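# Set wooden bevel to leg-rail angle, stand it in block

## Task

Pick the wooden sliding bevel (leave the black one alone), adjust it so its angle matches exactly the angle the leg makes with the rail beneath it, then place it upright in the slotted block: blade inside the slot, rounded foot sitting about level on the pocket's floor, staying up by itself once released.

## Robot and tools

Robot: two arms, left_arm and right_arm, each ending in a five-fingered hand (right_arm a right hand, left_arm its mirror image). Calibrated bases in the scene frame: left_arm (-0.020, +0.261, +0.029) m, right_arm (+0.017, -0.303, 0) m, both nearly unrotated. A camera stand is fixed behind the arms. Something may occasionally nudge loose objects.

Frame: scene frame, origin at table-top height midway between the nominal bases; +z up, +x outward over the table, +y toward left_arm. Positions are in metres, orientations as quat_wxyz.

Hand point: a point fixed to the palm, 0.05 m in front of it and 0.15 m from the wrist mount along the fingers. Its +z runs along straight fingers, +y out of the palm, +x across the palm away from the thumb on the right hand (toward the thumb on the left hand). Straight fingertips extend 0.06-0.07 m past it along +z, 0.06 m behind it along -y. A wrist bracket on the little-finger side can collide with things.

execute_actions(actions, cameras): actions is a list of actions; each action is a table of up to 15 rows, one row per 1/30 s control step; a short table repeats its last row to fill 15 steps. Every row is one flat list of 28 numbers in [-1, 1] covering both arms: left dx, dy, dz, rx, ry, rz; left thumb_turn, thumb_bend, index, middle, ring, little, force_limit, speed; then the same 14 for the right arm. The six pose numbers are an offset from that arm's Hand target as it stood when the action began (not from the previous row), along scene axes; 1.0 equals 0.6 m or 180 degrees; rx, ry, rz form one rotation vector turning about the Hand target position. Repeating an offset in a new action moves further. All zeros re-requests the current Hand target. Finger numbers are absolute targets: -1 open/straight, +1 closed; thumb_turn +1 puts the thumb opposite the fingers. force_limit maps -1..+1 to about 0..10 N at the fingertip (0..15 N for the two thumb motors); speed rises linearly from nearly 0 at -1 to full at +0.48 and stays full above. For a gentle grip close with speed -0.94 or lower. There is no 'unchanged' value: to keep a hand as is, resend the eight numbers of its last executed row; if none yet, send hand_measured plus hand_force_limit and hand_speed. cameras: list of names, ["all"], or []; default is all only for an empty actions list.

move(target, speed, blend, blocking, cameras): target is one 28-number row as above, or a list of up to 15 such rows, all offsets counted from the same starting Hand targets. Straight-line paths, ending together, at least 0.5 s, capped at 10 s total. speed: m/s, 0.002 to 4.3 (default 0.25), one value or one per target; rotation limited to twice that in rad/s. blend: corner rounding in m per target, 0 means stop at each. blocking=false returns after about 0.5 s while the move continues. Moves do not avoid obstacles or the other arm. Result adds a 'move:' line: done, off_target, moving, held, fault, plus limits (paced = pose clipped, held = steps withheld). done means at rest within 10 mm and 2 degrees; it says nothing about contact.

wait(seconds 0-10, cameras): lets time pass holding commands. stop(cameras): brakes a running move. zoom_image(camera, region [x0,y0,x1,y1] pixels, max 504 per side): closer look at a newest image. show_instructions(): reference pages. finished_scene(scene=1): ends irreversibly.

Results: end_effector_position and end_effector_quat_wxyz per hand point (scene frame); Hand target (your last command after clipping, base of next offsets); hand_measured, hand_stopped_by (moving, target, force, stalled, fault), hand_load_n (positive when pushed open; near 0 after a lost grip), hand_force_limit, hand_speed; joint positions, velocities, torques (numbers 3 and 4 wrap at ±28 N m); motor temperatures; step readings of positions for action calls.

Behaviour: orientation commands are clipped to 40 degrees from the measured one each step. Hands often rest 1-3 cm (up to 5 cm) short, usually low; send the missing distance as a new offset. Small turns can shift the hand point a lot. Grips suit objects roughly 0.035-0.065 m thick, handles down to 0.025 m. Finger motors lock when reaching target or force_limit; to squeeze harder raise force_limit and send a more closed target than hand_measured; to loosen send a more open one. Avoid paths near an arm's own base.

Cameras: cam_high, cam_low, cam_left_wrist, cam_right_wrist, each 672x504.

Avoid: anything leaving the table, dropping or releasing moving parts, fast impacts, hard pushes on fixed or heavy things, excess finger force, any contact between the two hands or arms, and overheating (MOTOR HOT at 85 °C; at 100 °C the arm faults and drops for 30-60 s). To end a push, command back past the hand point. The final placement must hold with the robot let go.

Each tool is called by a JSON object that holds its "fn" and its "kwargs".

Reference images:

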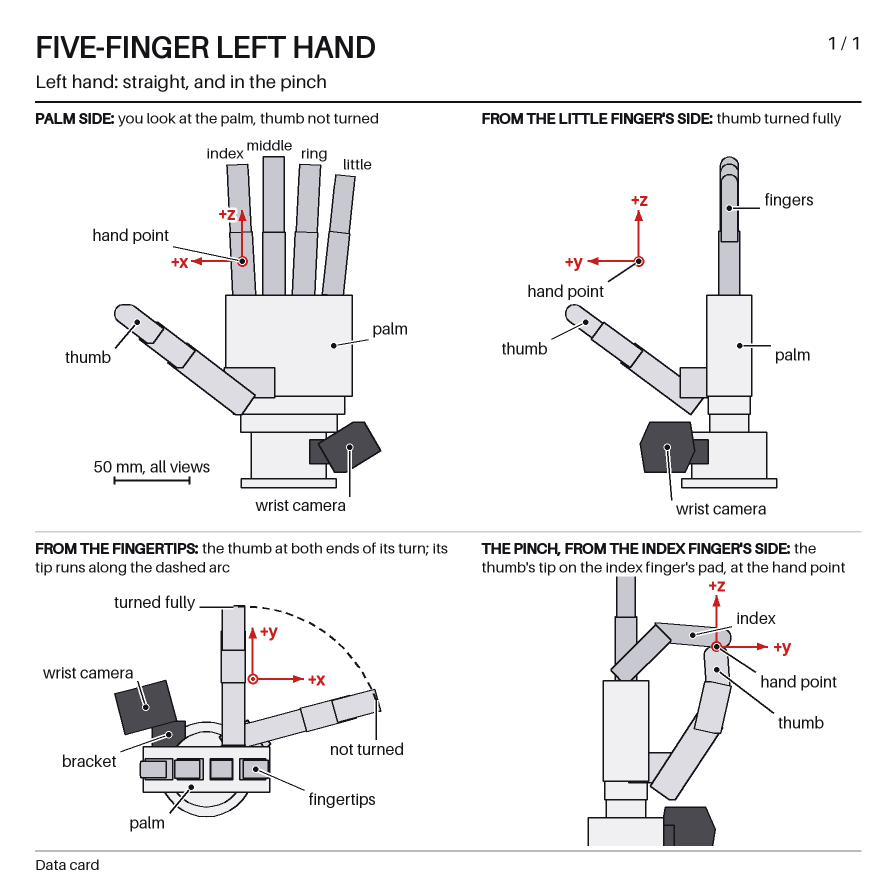

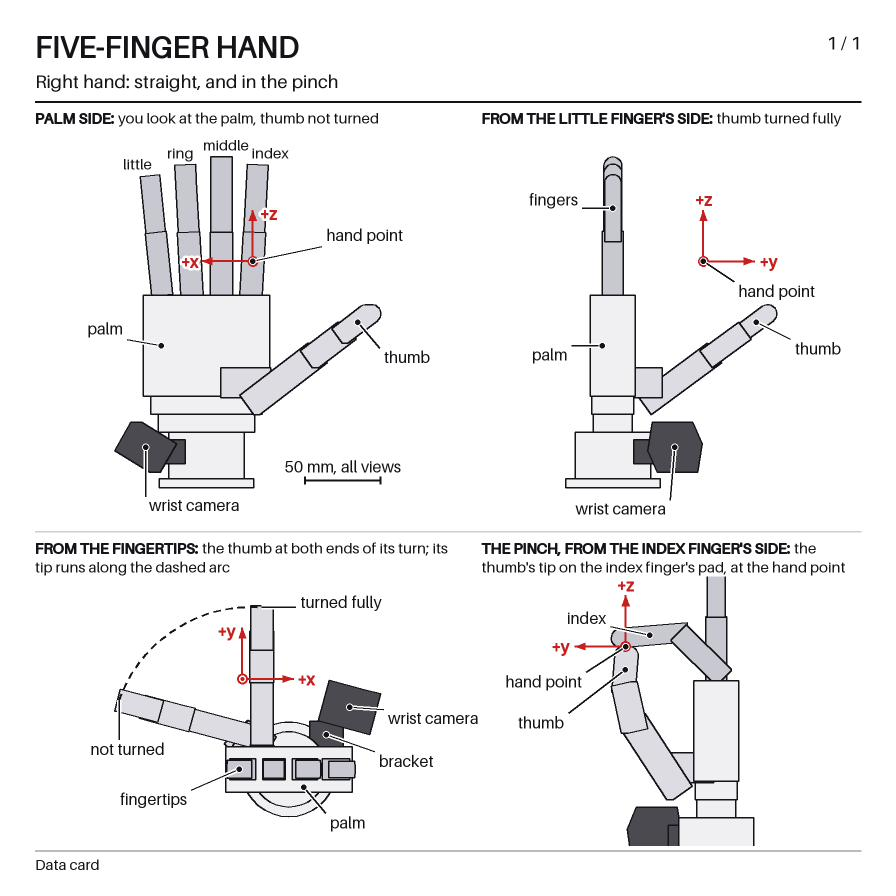

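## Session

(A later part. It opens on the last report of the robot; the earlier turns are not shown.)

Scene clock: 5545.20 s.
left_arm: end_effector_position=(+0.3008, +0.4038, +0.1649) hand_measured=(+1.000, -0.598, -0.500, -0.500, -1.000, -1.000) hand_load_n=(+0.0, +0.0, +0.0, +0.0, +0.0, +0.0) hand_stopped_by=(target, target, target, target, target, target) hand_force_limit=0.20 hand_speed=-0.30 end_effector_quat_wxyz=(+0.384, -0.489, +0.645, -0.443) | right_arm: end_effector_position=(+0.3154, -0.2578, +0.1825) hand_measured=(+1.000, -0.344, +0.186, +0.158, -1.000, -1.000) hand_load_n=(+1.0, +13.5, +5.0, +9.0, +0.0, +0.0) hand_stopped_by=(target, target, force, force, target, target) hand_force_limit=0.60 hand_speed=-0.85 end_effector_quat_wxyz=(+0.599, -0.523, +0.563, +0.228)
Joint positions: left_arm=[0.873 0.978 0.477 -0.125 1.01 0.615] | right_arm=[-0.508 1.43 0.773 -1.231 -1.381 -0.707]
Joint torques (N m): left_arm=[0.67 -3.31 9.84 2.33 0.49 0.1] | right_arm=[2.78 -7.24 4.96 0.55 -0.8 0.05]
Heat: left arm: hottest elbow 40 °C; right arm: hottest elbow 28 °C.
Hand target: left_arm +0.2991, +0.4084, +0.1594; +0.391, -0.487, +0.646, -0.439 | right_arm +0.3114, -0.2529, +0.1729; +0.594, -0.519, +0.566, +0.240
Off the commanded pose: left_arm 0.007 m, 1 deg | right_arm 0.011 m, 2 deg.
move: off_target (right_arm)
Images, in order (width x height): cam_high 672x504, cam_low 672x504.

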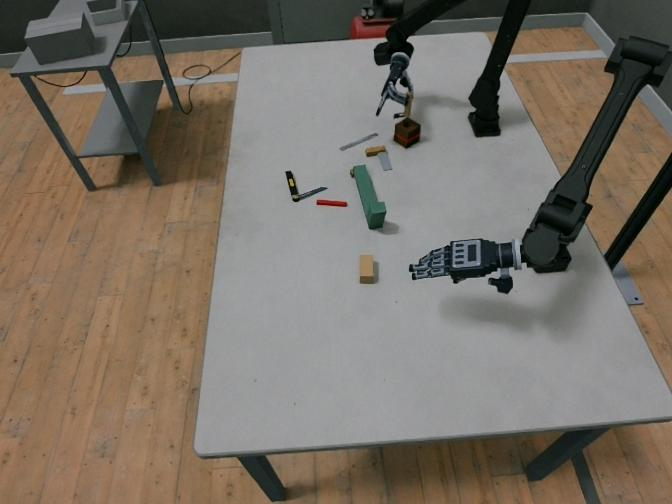

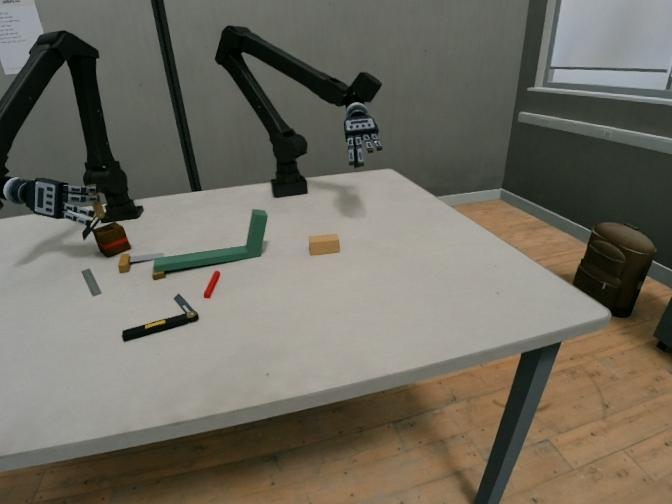

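{"fn": "move", "kwargs": {"target": [0,0,0,0,0,0,1,-0.6,-0.5,-0.5,-1,-1,0.2,-0.3,-0.003,0.004,-0.022,0,0,0,1,-0.34,0.65,0.65,-1,-1,0.6,-0.85], "speed": 0.04, "cameras": ["cam_high","cam_low"]}}

{"fn": "zoom_image", "kwargs": {"camera": "cam_high", "region": [385, 92, 425, 152]}}

{"fn": "zoom_image", "kwargs": {"camera": "cam_low", "region": [70, 180, 140, 260]}}

Scene clock: 5573.23 s.
left_arm: end_effector_position=(+0.3008, +0.4038, +0.1649) hand_measured=(+1.000, -0.598, -0.500, -0.500, -1.000, -1.000) hand_load_n=(-0.5, +0.0, +0.0, +0.0, +0.0, +0.0) hand_stopped_by=(target, target, target, target, target, target) hand_force_limit=0.20 hand_speed=-0.30 end_effector_quat_wxyz=(+0.384, -0.489, +0.645, -0.443) | right_arm: end_effector_position=(+0.3127, -0.2552, +0.1673) hand_measured=(+1.000, -0.344, +0.186, +0.158, -1.000, -1.000) hand_load_n=(+1.0, +13.5, +5.0, +8.5, +0.0, +0.0) hand_stopped_by=(target, target, force, force, target, target) hand_force_limit=0.60 hand_speed=-0.85 end_effector_quat_wxyz=(+0.599, -0.526, +0.560, +0.226)
Joint positions: left_arm=[0.873 0.978 0.477 -0.125 1.01 0.615] | right_arm=[-0.504 1.449 0.745 -1.171 -1.381 -0.703]
Joint torques (N m): left_arm=[0.73 -3.31 9.84 2.35 0.49 0.09] | right_arm=[2.73 -7.24 5.09 0.28 -0.87 0.14]
Heat: left arm: hottest elbow 40 °C; right arm: hottest elbow 28 °C.
Hand target: left_arm +0.2991, +0.4084, +0.1594; +0.391, -0.487, +0.646, -0.439 | right_arm +0.3096, -0.2506, +0.1598; +0.594, -0.519, +0.566, +0.240
Off the commanded pose: left_arm 0.007 m, 1 deg | right_arm 0.009 m, 2 deg.
move: done
Images, in order (width x height): cam_high 672x504, cam_low 672x504.

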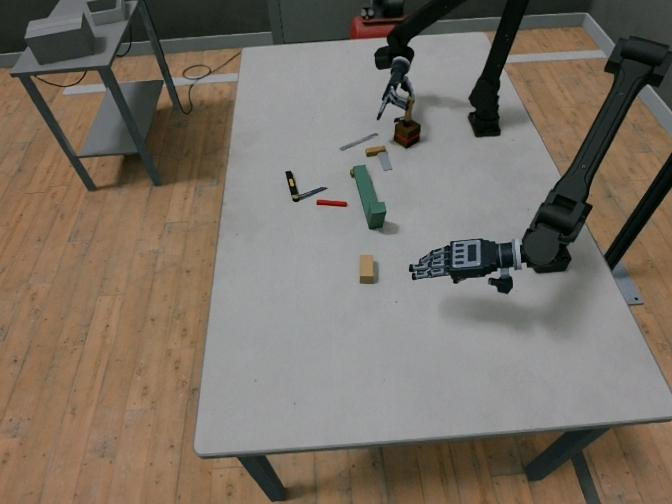

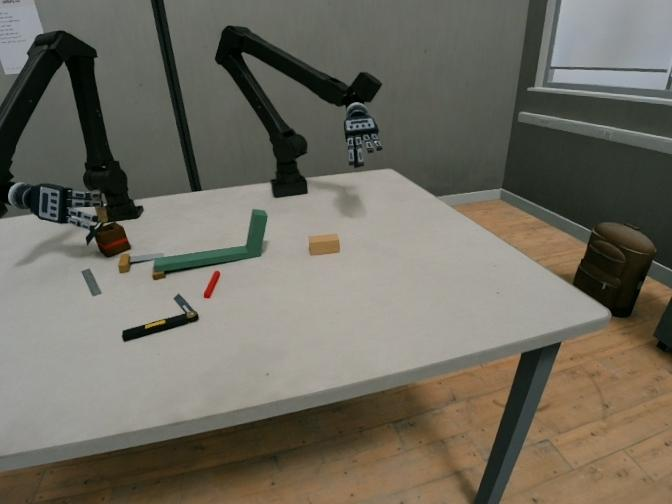

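Scaled by 8.400 from the camera's 672x504 image, which has a finer 960x720 frame.

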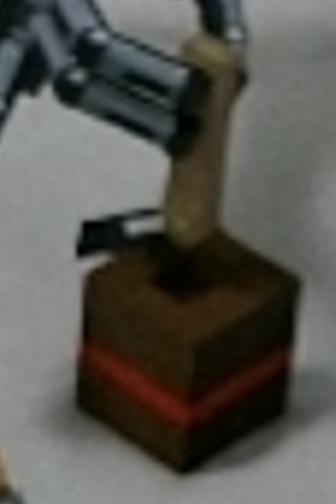

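Scaled by 6.300 from the camera's 672x504 image, which has a finer 960x720 frame.

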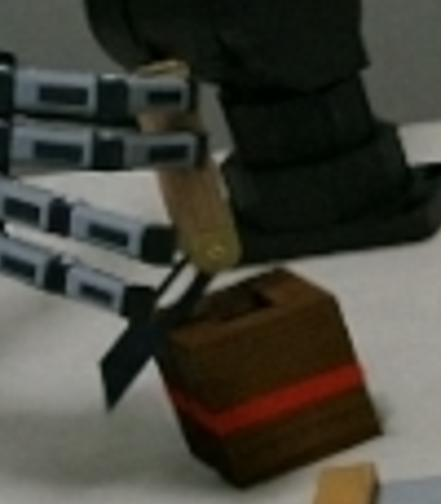

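{"fn": "move", "kwargs": {"target": [0,0,0,0,0,0,1,-0.6,-0.5,-0.5,-1,-1,0.2,-0.3,0.006,0,-0.0233,0,0,0,1,-0.34,0.65,0.65,-1,-1,0.6,-0.85], "speed": 0.04, "cameras": ["cam_high","cam_low"]}}

{"fn": "zoom_image", "kwargs": {"camera": "cam_high", "region": [385, 92, 425, 152]}}

{"fn": "zoom_image", "kwargs": {"camera": "cam_low", "region": [70, 180, 140, 260]}}

Scene clock: 5595.77 s.
left_arm: end_effector_position=(+0.3008, +0.4038, +0.1649) hand_measured=(+1.000, -0.598, -0.500, -0.500, -1.000, -1.000) hand_load_n=(+0.0, +0.0, +0.0, +0.0, +0.0, +0.0) hand_stopped_by=(target, target, target, target, target, target) hand_force_limit=0.20 hand_speed=-0.30 end_effector_quat_wxyz=(+0.384, -0.489, +0.645, -0.443) | right_arm: end_effector_position=(+0.3164, -0.2558, +0.1541) hand_measured=(+1.000, -0.344, +0.186, +0.158, -1.000, -1.000) hand_load_n=(+3.0, +15.5, +7.0, +6.5, +0.0, +0.0) hand_stopped_by=(target, target, force, force, target, target) hand_force_limit=0.60 hand_speed=-0.85 end_effector_quat_wxyz=(+0.597, -0.522, +0.564, +0.229)
Joint positions: left_arm=[0.873 0.978 0.477 -0.125 1.01 0.615] | right_arm=[-0.501 1.482 0.735 -1.106 -1.381 -0.667]
Joint torques (N m): left_arm=[0.67 -3.31 9.83 2.32 0.49 0.09] | right_arm=[2.96 -7.41 4.79 0.7 -0.93 0.07]
Heat: left arm: hottest elbow 40 °C; right arm: hottest elbow 27 °C.
Hand target: left_arm +0.2991, +0.4084, +0.1594; +0.391, -0.487, +0.646, -0.439 | right_arm +0.3132, -0.2505, +0.1458; +0.594, -0.519, +0.566, +0.240
Off the commanded pose: left_arm 0.007 m, 1 deg | right_arm 0.010 m, 1 deg.
move: done
Images, in order (width x height): cam_high 672x504, cam_low 672x504.

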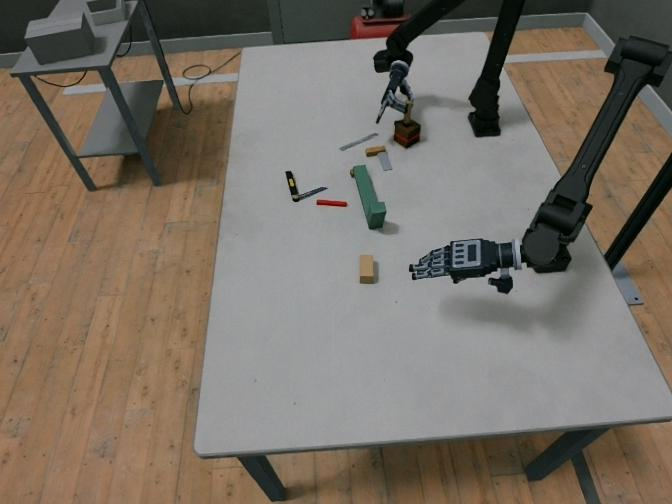

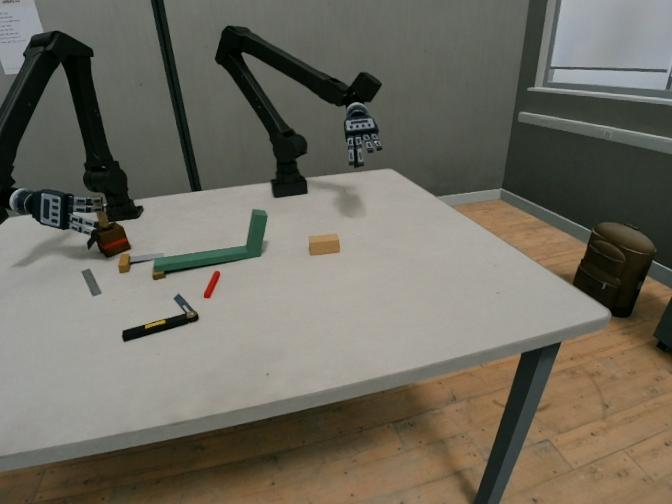

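Scaled by 8.400 from the camera's 672x504 image, which has a finer 960x720 frame.

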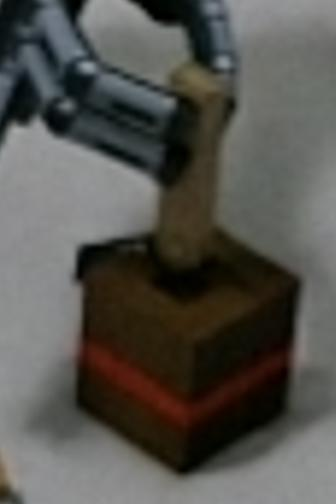

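Scaled by 6.300 from the camera's 672x504 image, which has a finer 960x720 frame.

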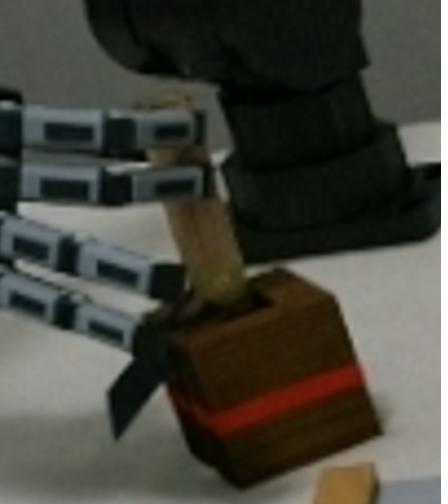

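{"fn": "zoom_image", "kwargs": {"camera": "cam_high", "region": [392, 112, 424, 136]}}

{"fn": "zoom_image", "kwargs": {"camera": "cam_low", "region": [80, 210, 130, 252]}}

{"fn": "wait", "kwargs": {"seconds": 0, "cameras": ["cam_right_wrist"]}}

Scaled by 15.750 from the camera's 672x504 image, which has a finer 960x720 frame.

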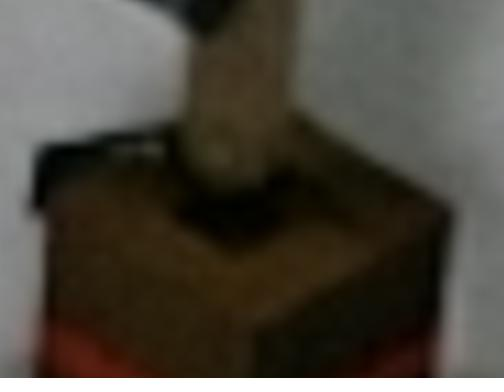

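Scaled by 10.080 from the camera's 672x504 image, which has a finer 960x720 frame.

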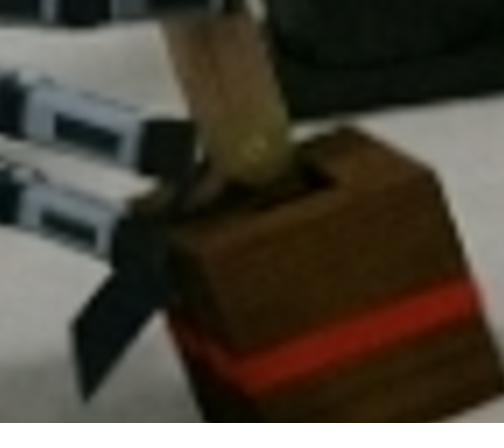

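Scene clock: 5624.43 s.
left_arm: end_effector_position=(+0.3008, +0.4038, +0.1649) hand_measured=(+1.000, -0.598, -0.500, -0.500, -1.000, -1.000) hand_load_n=(+0.0, +0.0, +0.0, +0.0, +0.0, +0.0) hand_stopped_by=(target, target, target, target, target, target) hand_force_limit=0.20 hand_speed=-0.30 end_effector_quat_wxyz=(+0.384, -0.489, +0.645, -0.443) | right_arm: end_effector_position=(+0.3165, -0.2558, +0.1541) hand_measured=(+1.000, -0.344, +0.186, +0.158, -1.000, -1.000) hand_load_n=(+3.0, +15.0, +7.0, +6.5, +0.0, +0.0) hand_stopped_by=(target, target, force, force, target, target) hand_force_limit=0.60 hand_speed=-0.85 end_effector_quat_wxyz=(+0.597, -0.522, +0.564, +0.229)
Joint positions: left_arm=[0.873 0.978 0.477 -0.125 1.01 0.615] | right_arm=[-0.501 1.482 0.735 -1.105 -1.381 -0.667]
Joint torques (N m): left_arm=[0.67 -3.31 9.83 2.35 0.49 0.1] | right_arm=[2.9 -7.41 4.79 0.68 -0.93 0.09]
Heat: left arm: hottest elbow 40 °C; right arm: hottest elbow 27 °C.
Hand target: left_arm +0.2991, +0.4084, +0.1594; +0.391, -0.487, +0.646, -0.439 | right_arm +0.3132, -0.2505, +0.1458; +0.594, -0.519, +0.566, +0.240
Off the commanded pose: left_arm 0.007 m, 1 deg | right_arm 0.010 m, 1 deg.
camera_calibration:
cam_right_wrist: T_world_to_cam=[[-0.775135, 0.251854, -0.579427, 0.398966], [-0.607483, -0.0451379, 0.793049, 0.0692774], [0.173579, 0.966712, 0.187985, 0.279002], [0, 0, 0, 1]] pos_world=[0.302909, -0.367069, 0.123783]
Images, in order (width x height): cam_right_wrist 672x504.

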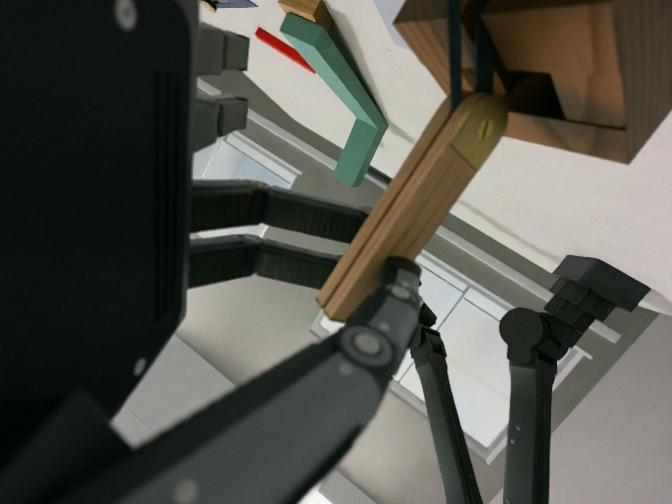

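Wrist camera now sees the block.

{"fn": "zoom_image", "kwargs": {"camera": "cam_right_wrist", "region": [380, 0, 672, 180]}}

Scaled by 1.726 from the camera's 672x504 image, which has a finer 960x720 frame.

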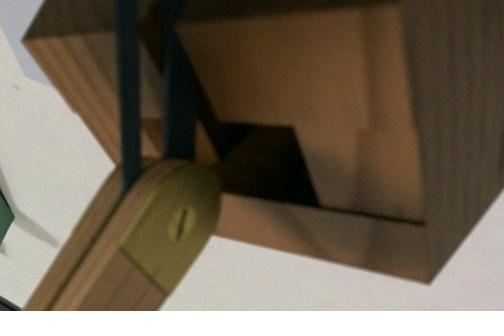

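{"fn": "zoom_image", "kwargs": {"camera": "cam_right_wrist", "region": [480, 40, 660, 180]}}

{"fn": "zoom_image", "kwargs": {"camera": "cam_right_wrist", "region": [380, 0, 560, 140]}}

Scaled by 2.800 from the camera's 672x504 image, which has a finer 960x720 frame.

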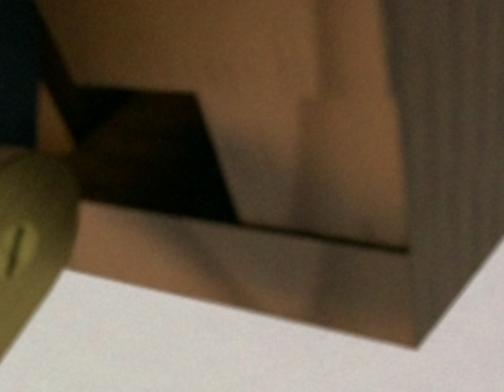

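Scaled by 2.800 from the camera's 672x504 image, which has a finer 960x720 frame.

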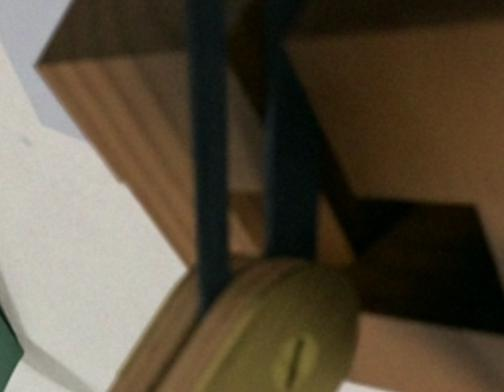

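{"fn": "move", "kwargs": {"target": [0,0,0,0,0,0,1,-0.6,-0.5,-0.5,-1,-1,0.2,-0.3,-0.003,0.004,-0.006,0,0,0,1,-0.34,0.65,0.65,-1,-1,0.6,-0.85], "speed": 0.03, "cameras": ["cam_high","cam_low","cam_right_wrist"]}}

{"fn": "zoom_image", "kwargs": {"camera": "cam_right_wrist", "region": [400, 0, 640, 170]}}

{"fn": "zoom_image", "kwargs": {"camera": "cam_high", "region": [385, 92, 425, 152]}}

{"fn": "zoom_image", "kwargs": {"camera": "cam_low", "region": [80, 200, 140, 260]}}

Scene clock: 5899.60 s.
left_arm: end_effector_position=(+0.3008, +0.4038, +0.1649) hand_measured=(+1.000, -0.598, -0.500, -0.500, -1.000, -1.000) hand_load_n=(+0.0, +0.0, +0.0, +0.0, +0.0, +0.0) hand_stopped_by=(target, target, target, target, target, target) hand_force_limit=0.20 hand_speed=-0.30 end_effector_quat_wxyz=(+0.384, -0.489, +0.645, -0.443) | right_arm: end_effector_position=(+0.3162, -0.2544, +0.1530) hand_measured=(+1.000, -0.344, +0.186, +0.158, -1.000, -1.000) hand_load_n=(+4.0, +14.5, +9.5, +6.0, +0.0, +0.0) hand_stopped_by=(target, target, force, force, target, target) hand_force_limit=0.60 hand_speed=-0.85 end_effector_quat_wxyz=(+0.599, -0.516, +0.567, +0.233)
Joint positions: left_arm=[0.873 0.978 0.477 -0.125 1.01 0.615] | right_arm=[-0.499 1.482 0.724 -1.078 -1.389 -0.638]
Joint torques (N m): left_arm=[0.67 -3.31 9.84 2.35 0.49 0.1] | right_arm=[3.14 -7.59 4.42 0.87 -0.63 -0.02]
Heat: left arm: hottest elbow 40 °C; right arm: hottest elbow 26 °C.
Hand target: left_arm +0.2991, +0.4084, +0.1594; +0.391, -0.487, +0.646, -0.439 | right_arm +0.3114, -0.2482, +0.1422; +0.594, -0.519, +0.566, +0.240
Off the commanded pose: left_arm 0.007 m, 1 deg | right_arm 0.013 m, 1 deg.
move: off_target (right_arm)
camera_calibration:
cam_right_wrist: T_world_to_cam=[[-0.778191, 0.263383, -0.570131, 0.400135], [-0.601434, -0.0511623, 0.797282, 0.0660087], [0.180821, 0.963334, 0.198222, 0.27307], [0, 0, 0, 1]] pos_world=[0.301704, -0.365069, 0.121373]
Images, in order (width x height): cam_high 672x504, cam_low 672x504, cam_right_wrist 672x504.

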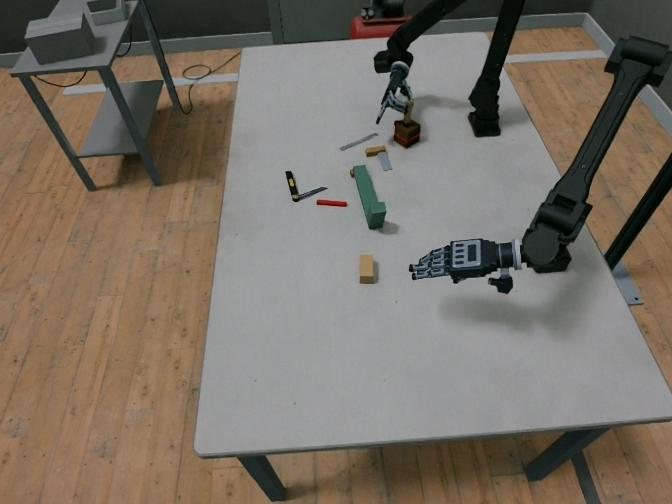

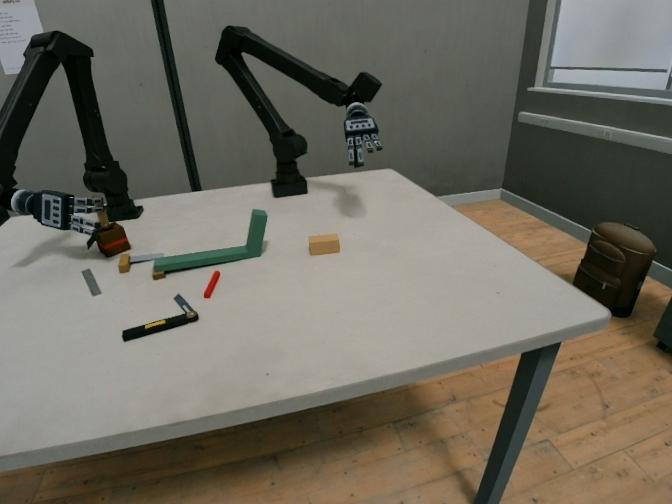

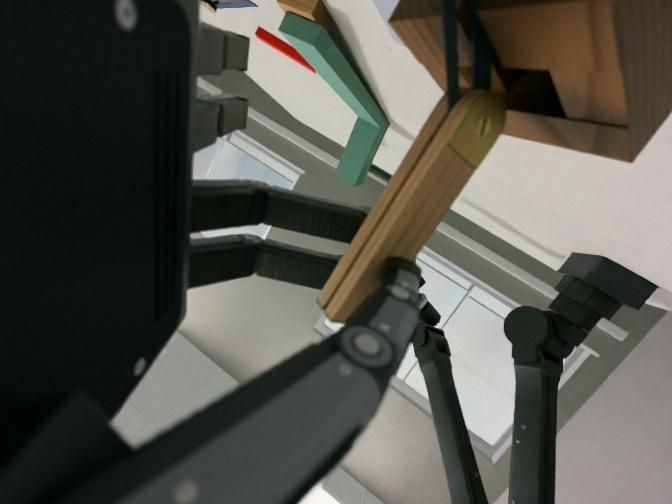

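Scaled by 2.100 from the camera's 672x504 image, which has a finer 960x720 frame.

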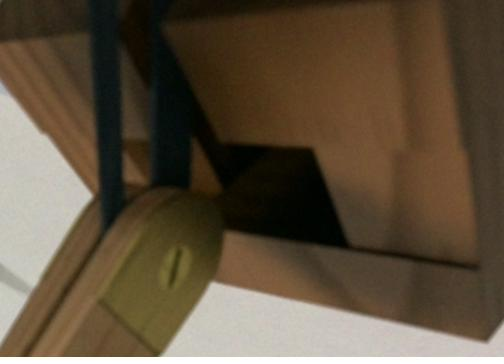

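Scaled by 8.400 from the camera's 672x504 image, which has a finer 960x720 frame.

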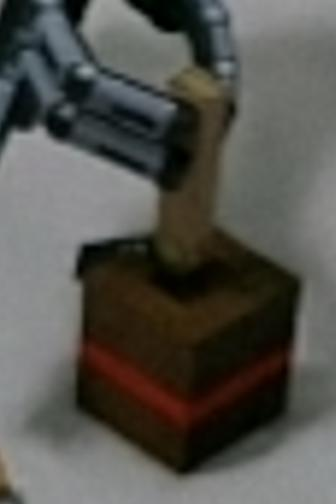

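Scaled by 8.400 from the camera's 672x504 image, which has a finer 960x720 frame.

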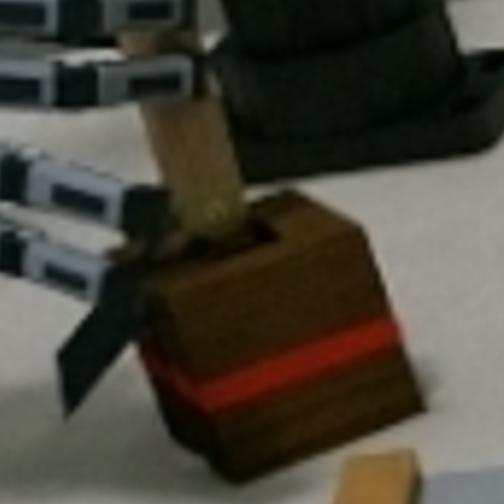

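{"fn": "move", "kwargs": {"target": [[0,0,0,0,0,0,1,-0.6,-0.5,-0.5,-1,-1,0.2,-0.3,-0.006,0,0.025,0,0,0,1,-0.34,0.65,0.65,-1,-1,0.6,-0.85],[0,0,0,0,0,0,1,-0.6,-0.5,-0.5,-1,-1,0.2,-0.3,-0.006,0,0,0,0,0,1,-0.34,0.65,0.65,-1,-1,0.6,-0.85]], "speed": 0.03, "cameras": ["cam_high","cam_low","cam_right_wrist"]}}

{"fn": "zoom_image", "kwargs": {"camera": "cam_right_wrist", "region": [400, 0, 640, 170]}}

{"fn": "zoom_image", "kwargs": {"camera": "cam_low", "region": [80, 200, 140, 260]}}

Scene clock: 5992.07 s.
left_arm: end_effector_position=(+0.3008, +0.4038, +0.1649) hand_measured=(+1.000, -0.598, -0.500, -0.500, -1.000, -1.000) hand_load_n=(+0.0, +0.0, +0.0, +0.0, +0.0, +0.0) hand_stopped_by=(target, target, target, target, target, target) hand_force_limit=0.20 hand_speed=-0.30 end_effector_quat_wxyz=(+0.384, -0.489, +0.645, -0.443) | right_arm: end_effector_position=(+0.3126, -0.2527, +0.1545) hand_measured=(+1.000, -0.344, +0.186, +0.158, -1.000, -1.000) hand_load_n=(+2.0, +14.0, +7.0, +7.5, +0.0, +0.0) hand_stopped_by=(target, target, force, force, target, target) hand_force_limit=0.60 hand_speed=-0.85 end_effector_quat_wxyz=(+0.599, -0.519, +0.564, +0.231)
Joint positions: left_arm=[0.873 0.978 0.477 -0.125 1.01 0.615] | right_arm=[-0.499 1.471 0.719 -1.095 -1.388 -0.657]
Joint torques (N m): left_arm=[0.73 -3.31 9.83 2.33 0.49 0.09] | right_arm=[2.73 -6.89 4.45 0.75 -0.62 -0.07]
Heat: left arm: hottest elbow 40 °C; right arm: hottest elbow 26 °C.
Hand target: left_arm +0.2991, +0.4084, +0.1594; +0.391, -0.487, +0.646, -0.439 | right_arm +0.3079, -0.2482, +0.1423; +0.594, -0.519, +0.566, +0.240
Off the commanded pose: left_arm 0.007 m, 1 deg | right_arm 0.014 m, 1 deg.
move: off_target (right_arm)
camera_calibration:
cam_right_wrist: T_world_to_cam=[[-0.775272, 0.257964, -0.576549, 0.396468], [-0.606647, -0.0499366, 0.793401, 0.0652417], [0.175878, 0.964863, 0.195208, 0.274291], [0, 0, 0, 1]] pos_world=[0.298707, -0.363669, 0.123276]
Images, in order (width x height): cam_high 672x504, cam_low 672x504, cam_right_wrist 672x504.

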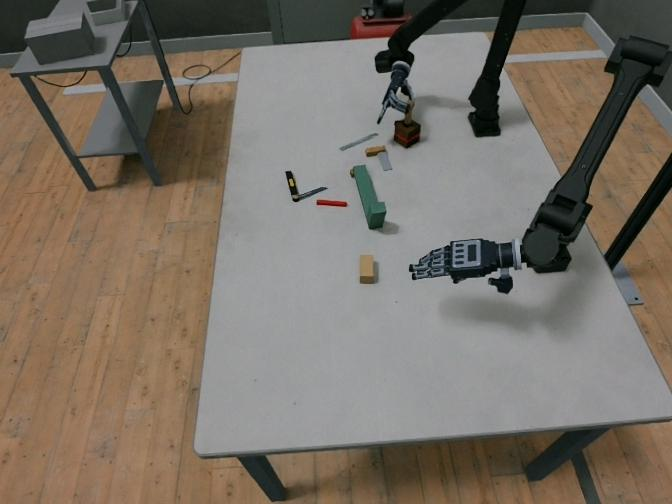

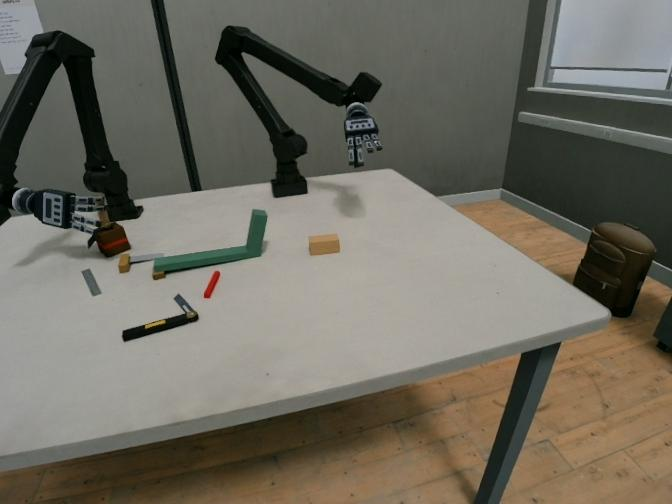

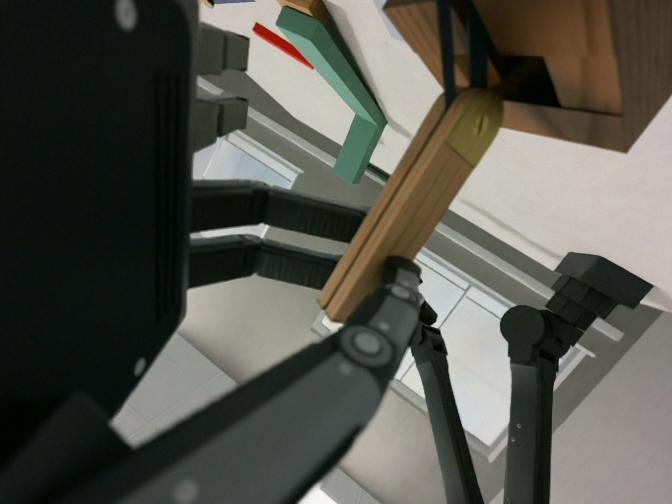

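Scaled by 2.100 from the camera's 672x504 image, which has a finer 960x720 frame.

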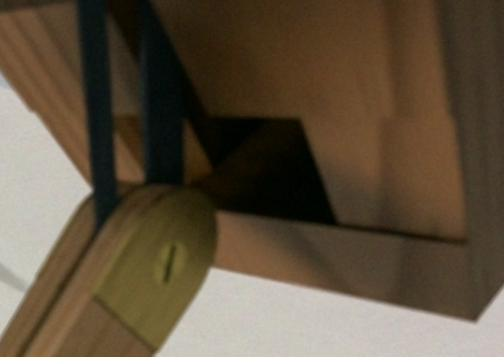

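Scaled by 8.400 from the camera's 672x504 image, which has a finer 960x720 frame.

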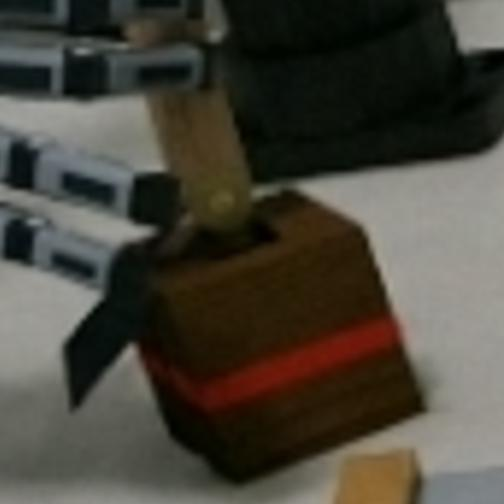

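{"fn": "zoom_image", "kwargs": {"camera": "cam_high", "region": [390, 92, 426, 140]}}

Scaled by 10.500 from the camera's 672x504 image, which has a finer 960x720 frame.

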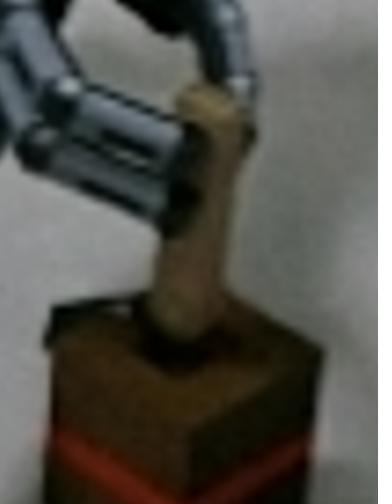

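{"fn": "zoom_image", "kwargs": {"camera": "cam_high", "region": [398, 116, 418, 132]}}

{"fn": "zoom_image", "kwargs": {"camera": "cam_low", "region": [92, 214, 118, 236]}}

{"fn": "zoom_image", "kwargs": {"camera": "cam_right_wrist", "region": [420, 20, 580, 140]}}

Scaled by 25.200 from the camera's 672x504 image, which has a finer 960x720 frame.

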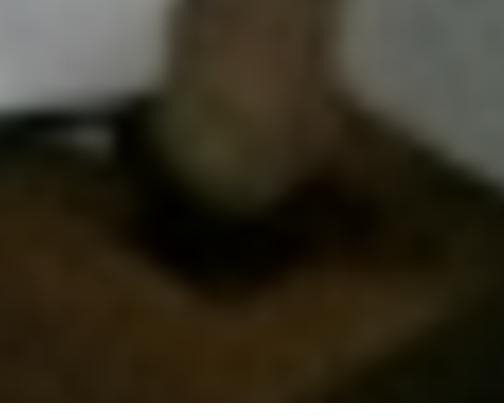

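Scaled by 19.385 from the camera's 672x504 image, which has a finer 960x720 frame.

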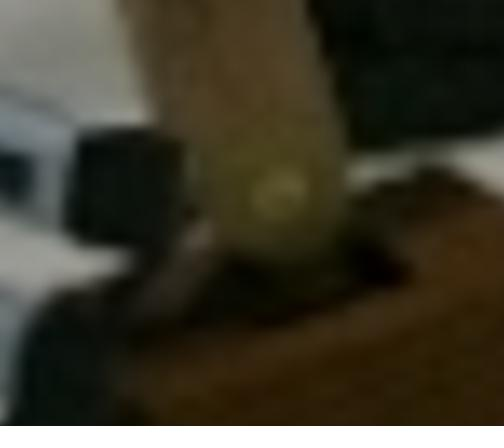

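Scaled by 3.150 from the camera's 672x504 image, which has a finer 960x720 frame.

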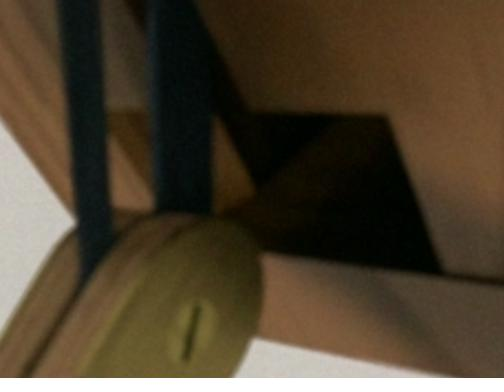

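{"fn": "move", "kwargs": {"target": [[0,0,0,0,0,0,1,-0.6,-0.5,-0.5,-1,-1,0.2,-0.3,-0.0027,-0.002,0.025,0,0,0.0167,1,-0.34,0.65,0.65,-1,-1,0.6,-0.85],[0,0,0,0,0,0,1,-0.6,-0.5,-0.5,-1,-1,0.2,-0.3,-0.0027,-0.002,-0.01,0,0,0.0167,1,-0.34,0.65,0.65,-1,-1,0.6,-0.85]], "speed": 0.03, "cameras": ["cam_high","cam_low","cam_right_wrist"]}}

{"fn": "zoom_image", "kwargs": {"camera": "cam_right_wrist", "region": [420, 0, 660, 180]}}

{"fn": "zoom_image", "kwargs": {"camera": "cam_low", "region": [80, 200, 140, 260]}}

Scene clock: 6098.37 s.
left_arm: end_effector_position=(+0.3008, +0.4038, +0.1649) hand_measured=(+1.000, -0.598, -0.500, -0.500, -1.000, -1.000) hand_load_n=(+0.0, +0.0, +0.0, +0.0, +0.0, +0.0) hand_stopped_by=(target, target, target, target, target, target) hand_force_limit=0.20 hand_speed=-0.30 end_effector_quat_wxyz=(+0.384, -0.489, +0.645, -0.443) | right_arm: end_effector_position=(+0.3000, -0.2466, +0.1488) hand_measured=(+1.000, -0.344, +0.186, +0.158, -1.000, -1.000) hand_load_n=(+2.0, +12.5, +7.5, +8.5, +0.0, +0.0) hand_stopped_by=(target, target, force, force, target, target) hand_force_limit=0.60 hand_speed=-0.85 end_effector_quat_wxyz=(+0.591, -0.517, +0.560, +0.263)
Joint positions: left_arm=[0.873 0.978 0.477 -0.125 1.01 0.615] | right_arm=[-0.491 1.542 0.733 -1.281 -1.383 -0.853]
Joint torques (N m): left_arm=[0.67 -3.31 9.84 2.35 0.49 0.09] | right_arm=[2.55 -6.42 7.2 0.85 0 -0.2]
Heat: left arm: hottest elbow 40 °C; right arm: hottest elbow 25 °C.
Hand target: left_arm +0.2991, +0.4084, +0.1594; +0.391, -0.487, +0.646, -0.439 | right_arm +0.3062, -0.2494, +0.1363; +0.587, -0.534, +0.552, +0.255
Off the commanded pose: left_arm 0.007 m, 1 deg | right_arm 0.014 m, 2 deg.
move: off_target (right_arm)
camera_calibration:
cam_right_wrist: T_world_to_cam=[[-0.807494, 0.240883, -0.53845, 0.381663], [-0.572652, -0.101156, 0.813533, 0.036613], [0.141499, 0.965268, 0.219625, 0.278515], [0, 0, 0, 1]] pos_world=[0.289748, -0.357075, 0.114552]
Images, in order (width x height): cam_high 672x504, cam_low 672x504, cam_right_wrist 672x504.

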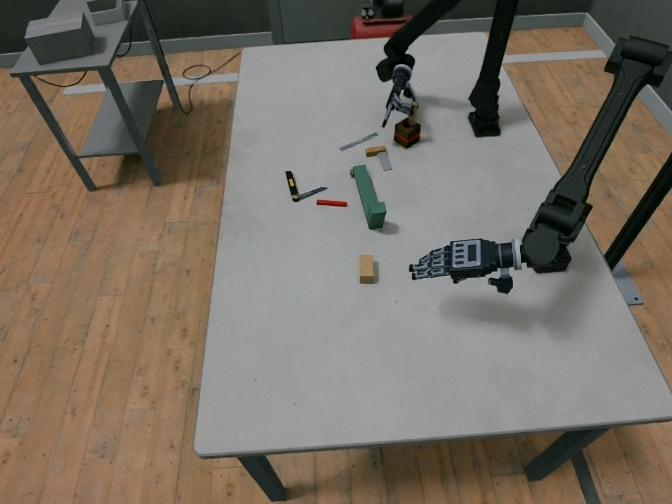

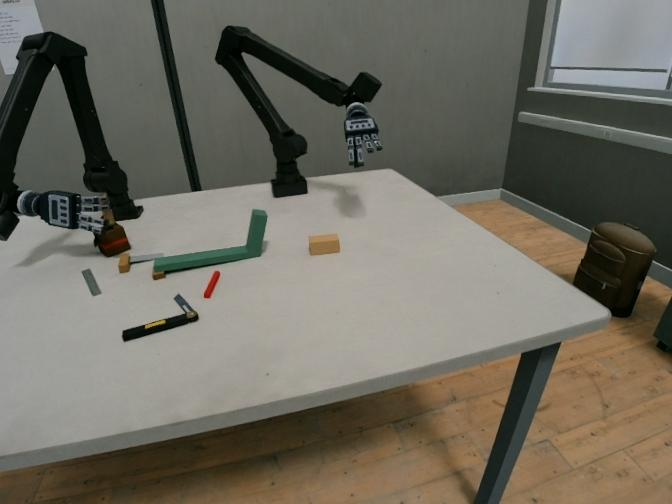

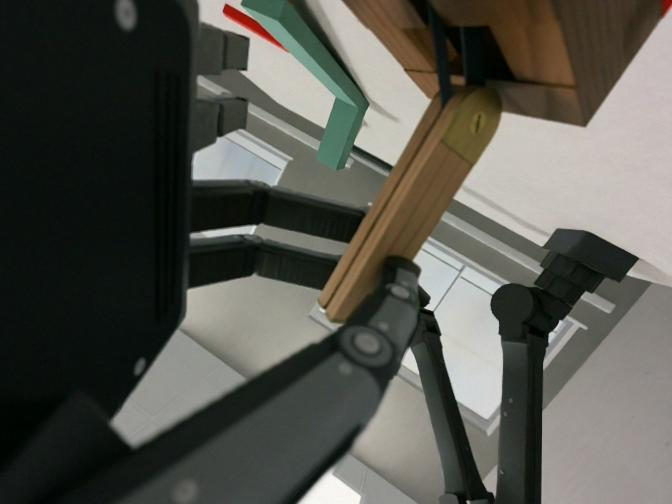

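Scaled by 2.100 from the camera's 672x504 image, which has a finer 960x720 frame.

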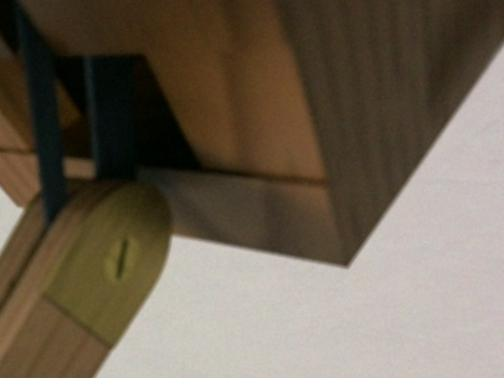

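Scaled by 8.400 from the camera's 672x504 image, which has a finer 960x720 frame.

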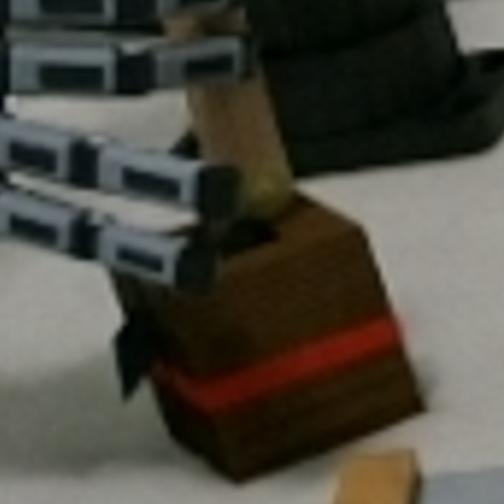

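{"fn": "move", "kwargs": {"target": [[0,0,0,0,0,0,1,-0.6,-0.5,-0.5,-1,-1,0.2,-0.3,0.0037,-0.0023,0.035,0,0,0,1,-0.34,0.65,0.65,-1,-1,0.6,-0.85],[0,0,0,0,0,0,1,-0.6,-0.5,-0.5,-1,-1,0.2,-0.3,0.0037,-0.0023,0.01,0,0,0,1,-0.34,0.65,0.65,-1,-1,0.6,-0.85]], "speed": 0.03, "cameras": ["cam_high","cam_low","cam_right_wrist"]}}

{"fn": "zoom_image", "kwargs": {"camera": "cam_right_wrist", "region": [420, 0, 660, 180]}}

{"fn": "zoom_image", "kwargs": {"camera": "cam_low", "region": [80, 200, 140, 260]}}

Scene clock: 6151.57 s.
left_arm: end_effector_position=(+0.3008, +0.4038, +0.1649) hand_measured=(+1.000, -0.598, -0.500, -0.500, -1.000, -1.000) hand_load_n=(+0.0, +0.0, +0.0, +0.0, +0.0, +0.0) hand_stopped_by=(target, target, target, target, target, target) hand_force_limit=0.20 hand_speed=-0.30 end_effector_quat_wxyz=(+0.384, -0.489, +0.645, -0.443) | right_arm: end_effector_position=(+0.3015, -0.2487, +0.1477) hand_measured=(+1.000, -0.344, +0.186, +0.158, -1.000, -1.000) hand_load_n=(+0.5, +13.5, +5.0, +9.0, +0.0, +0.0) hand_stopped_by=(target, target, force, force, target, target) hand_force_limit=0.60 hand_speed=-0.85 end_effector_quat_wxyz=(+0.588, -0.526, +0.557, +0.259)
Joint positions: left_arm=[0.873 0.978 0.477 -0.125 1.01 0.615] | right_arm=[-0.491 1.545 0.746 -1.291 -1.368 -0.87]
Joint torques (N m): left_arm=[0.67 -3.31 9.84 2.33 0.49 0.09] | right_arm=[2.67 -7.3 7.27 0.32 -0.62 -0.02]
Heat: left arm: hottest elbow 40 °C; right arm: hottest elbow 27 °C.
Hand target: left_arm +0.2991, +0.4084, +0.1594; +0.391, -0.487, +0.646, -0.439 | right_arm +0.3084, -0.2508, +0.1422; +0.587, -0.534, +0.552, +0.255
Off the commanded pose: left_arm 0.007 m, 1 deg | right_arm 0.009 m, 1 deg.
move: done
camera_calibration:
cam_right_wrist: T_world_to_cam=[[-0.805149, 0.223074, -0.54952, 0.379284], [-0.578684, -0.0926385, 0.810274, 0.0425478], [0.129844, 0.97039, 0.203677, 0.287624], [0, 0, 0, 1]] pos_world=[0.292656, -0.359774, 0.115367]
Images, in order (width x height): cam_high 672x504, cam_low 672x504, cam_right_wrist 672x504.

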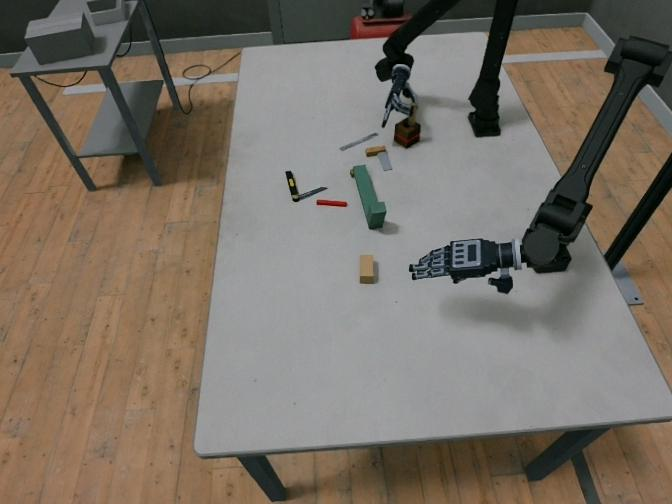

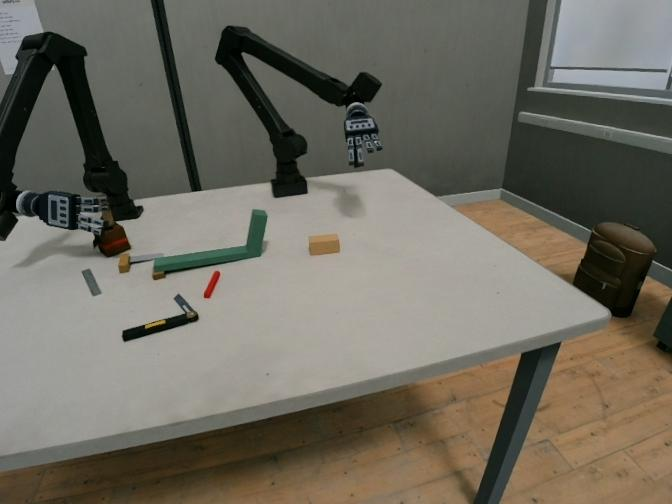

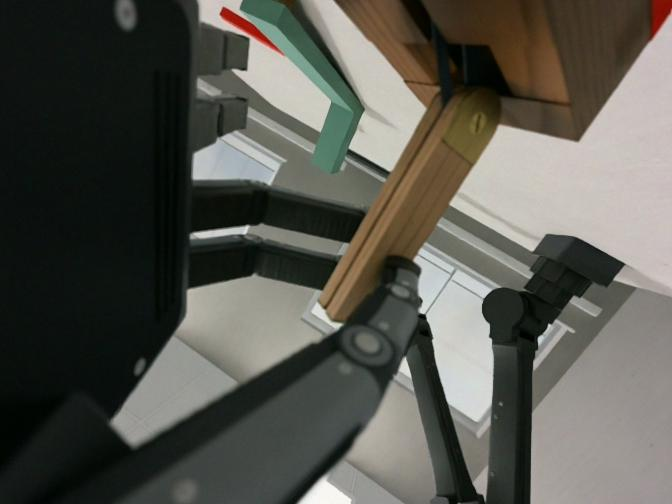

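Scaled by 2.100 from the camera's 672x504 image, which has a finer 960x720 frame.

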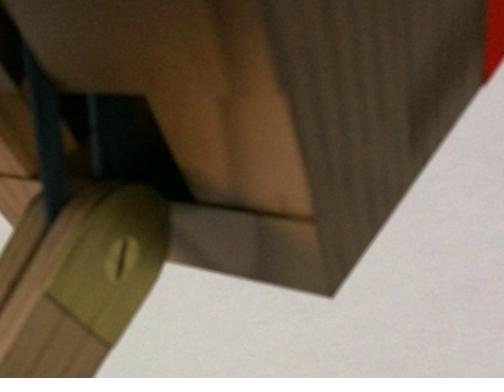

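Scaled by 8.400 from the camera's 672x504 image, which has a finer 960x720 frame.

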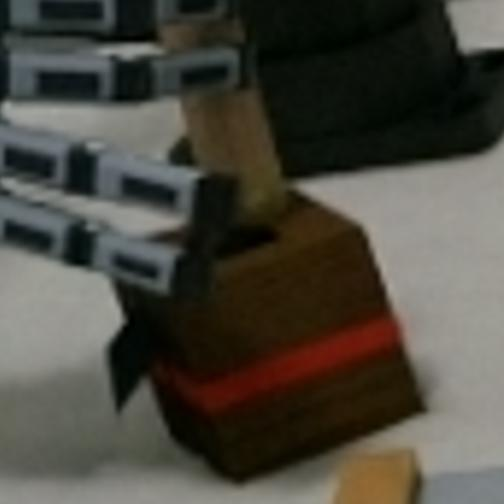

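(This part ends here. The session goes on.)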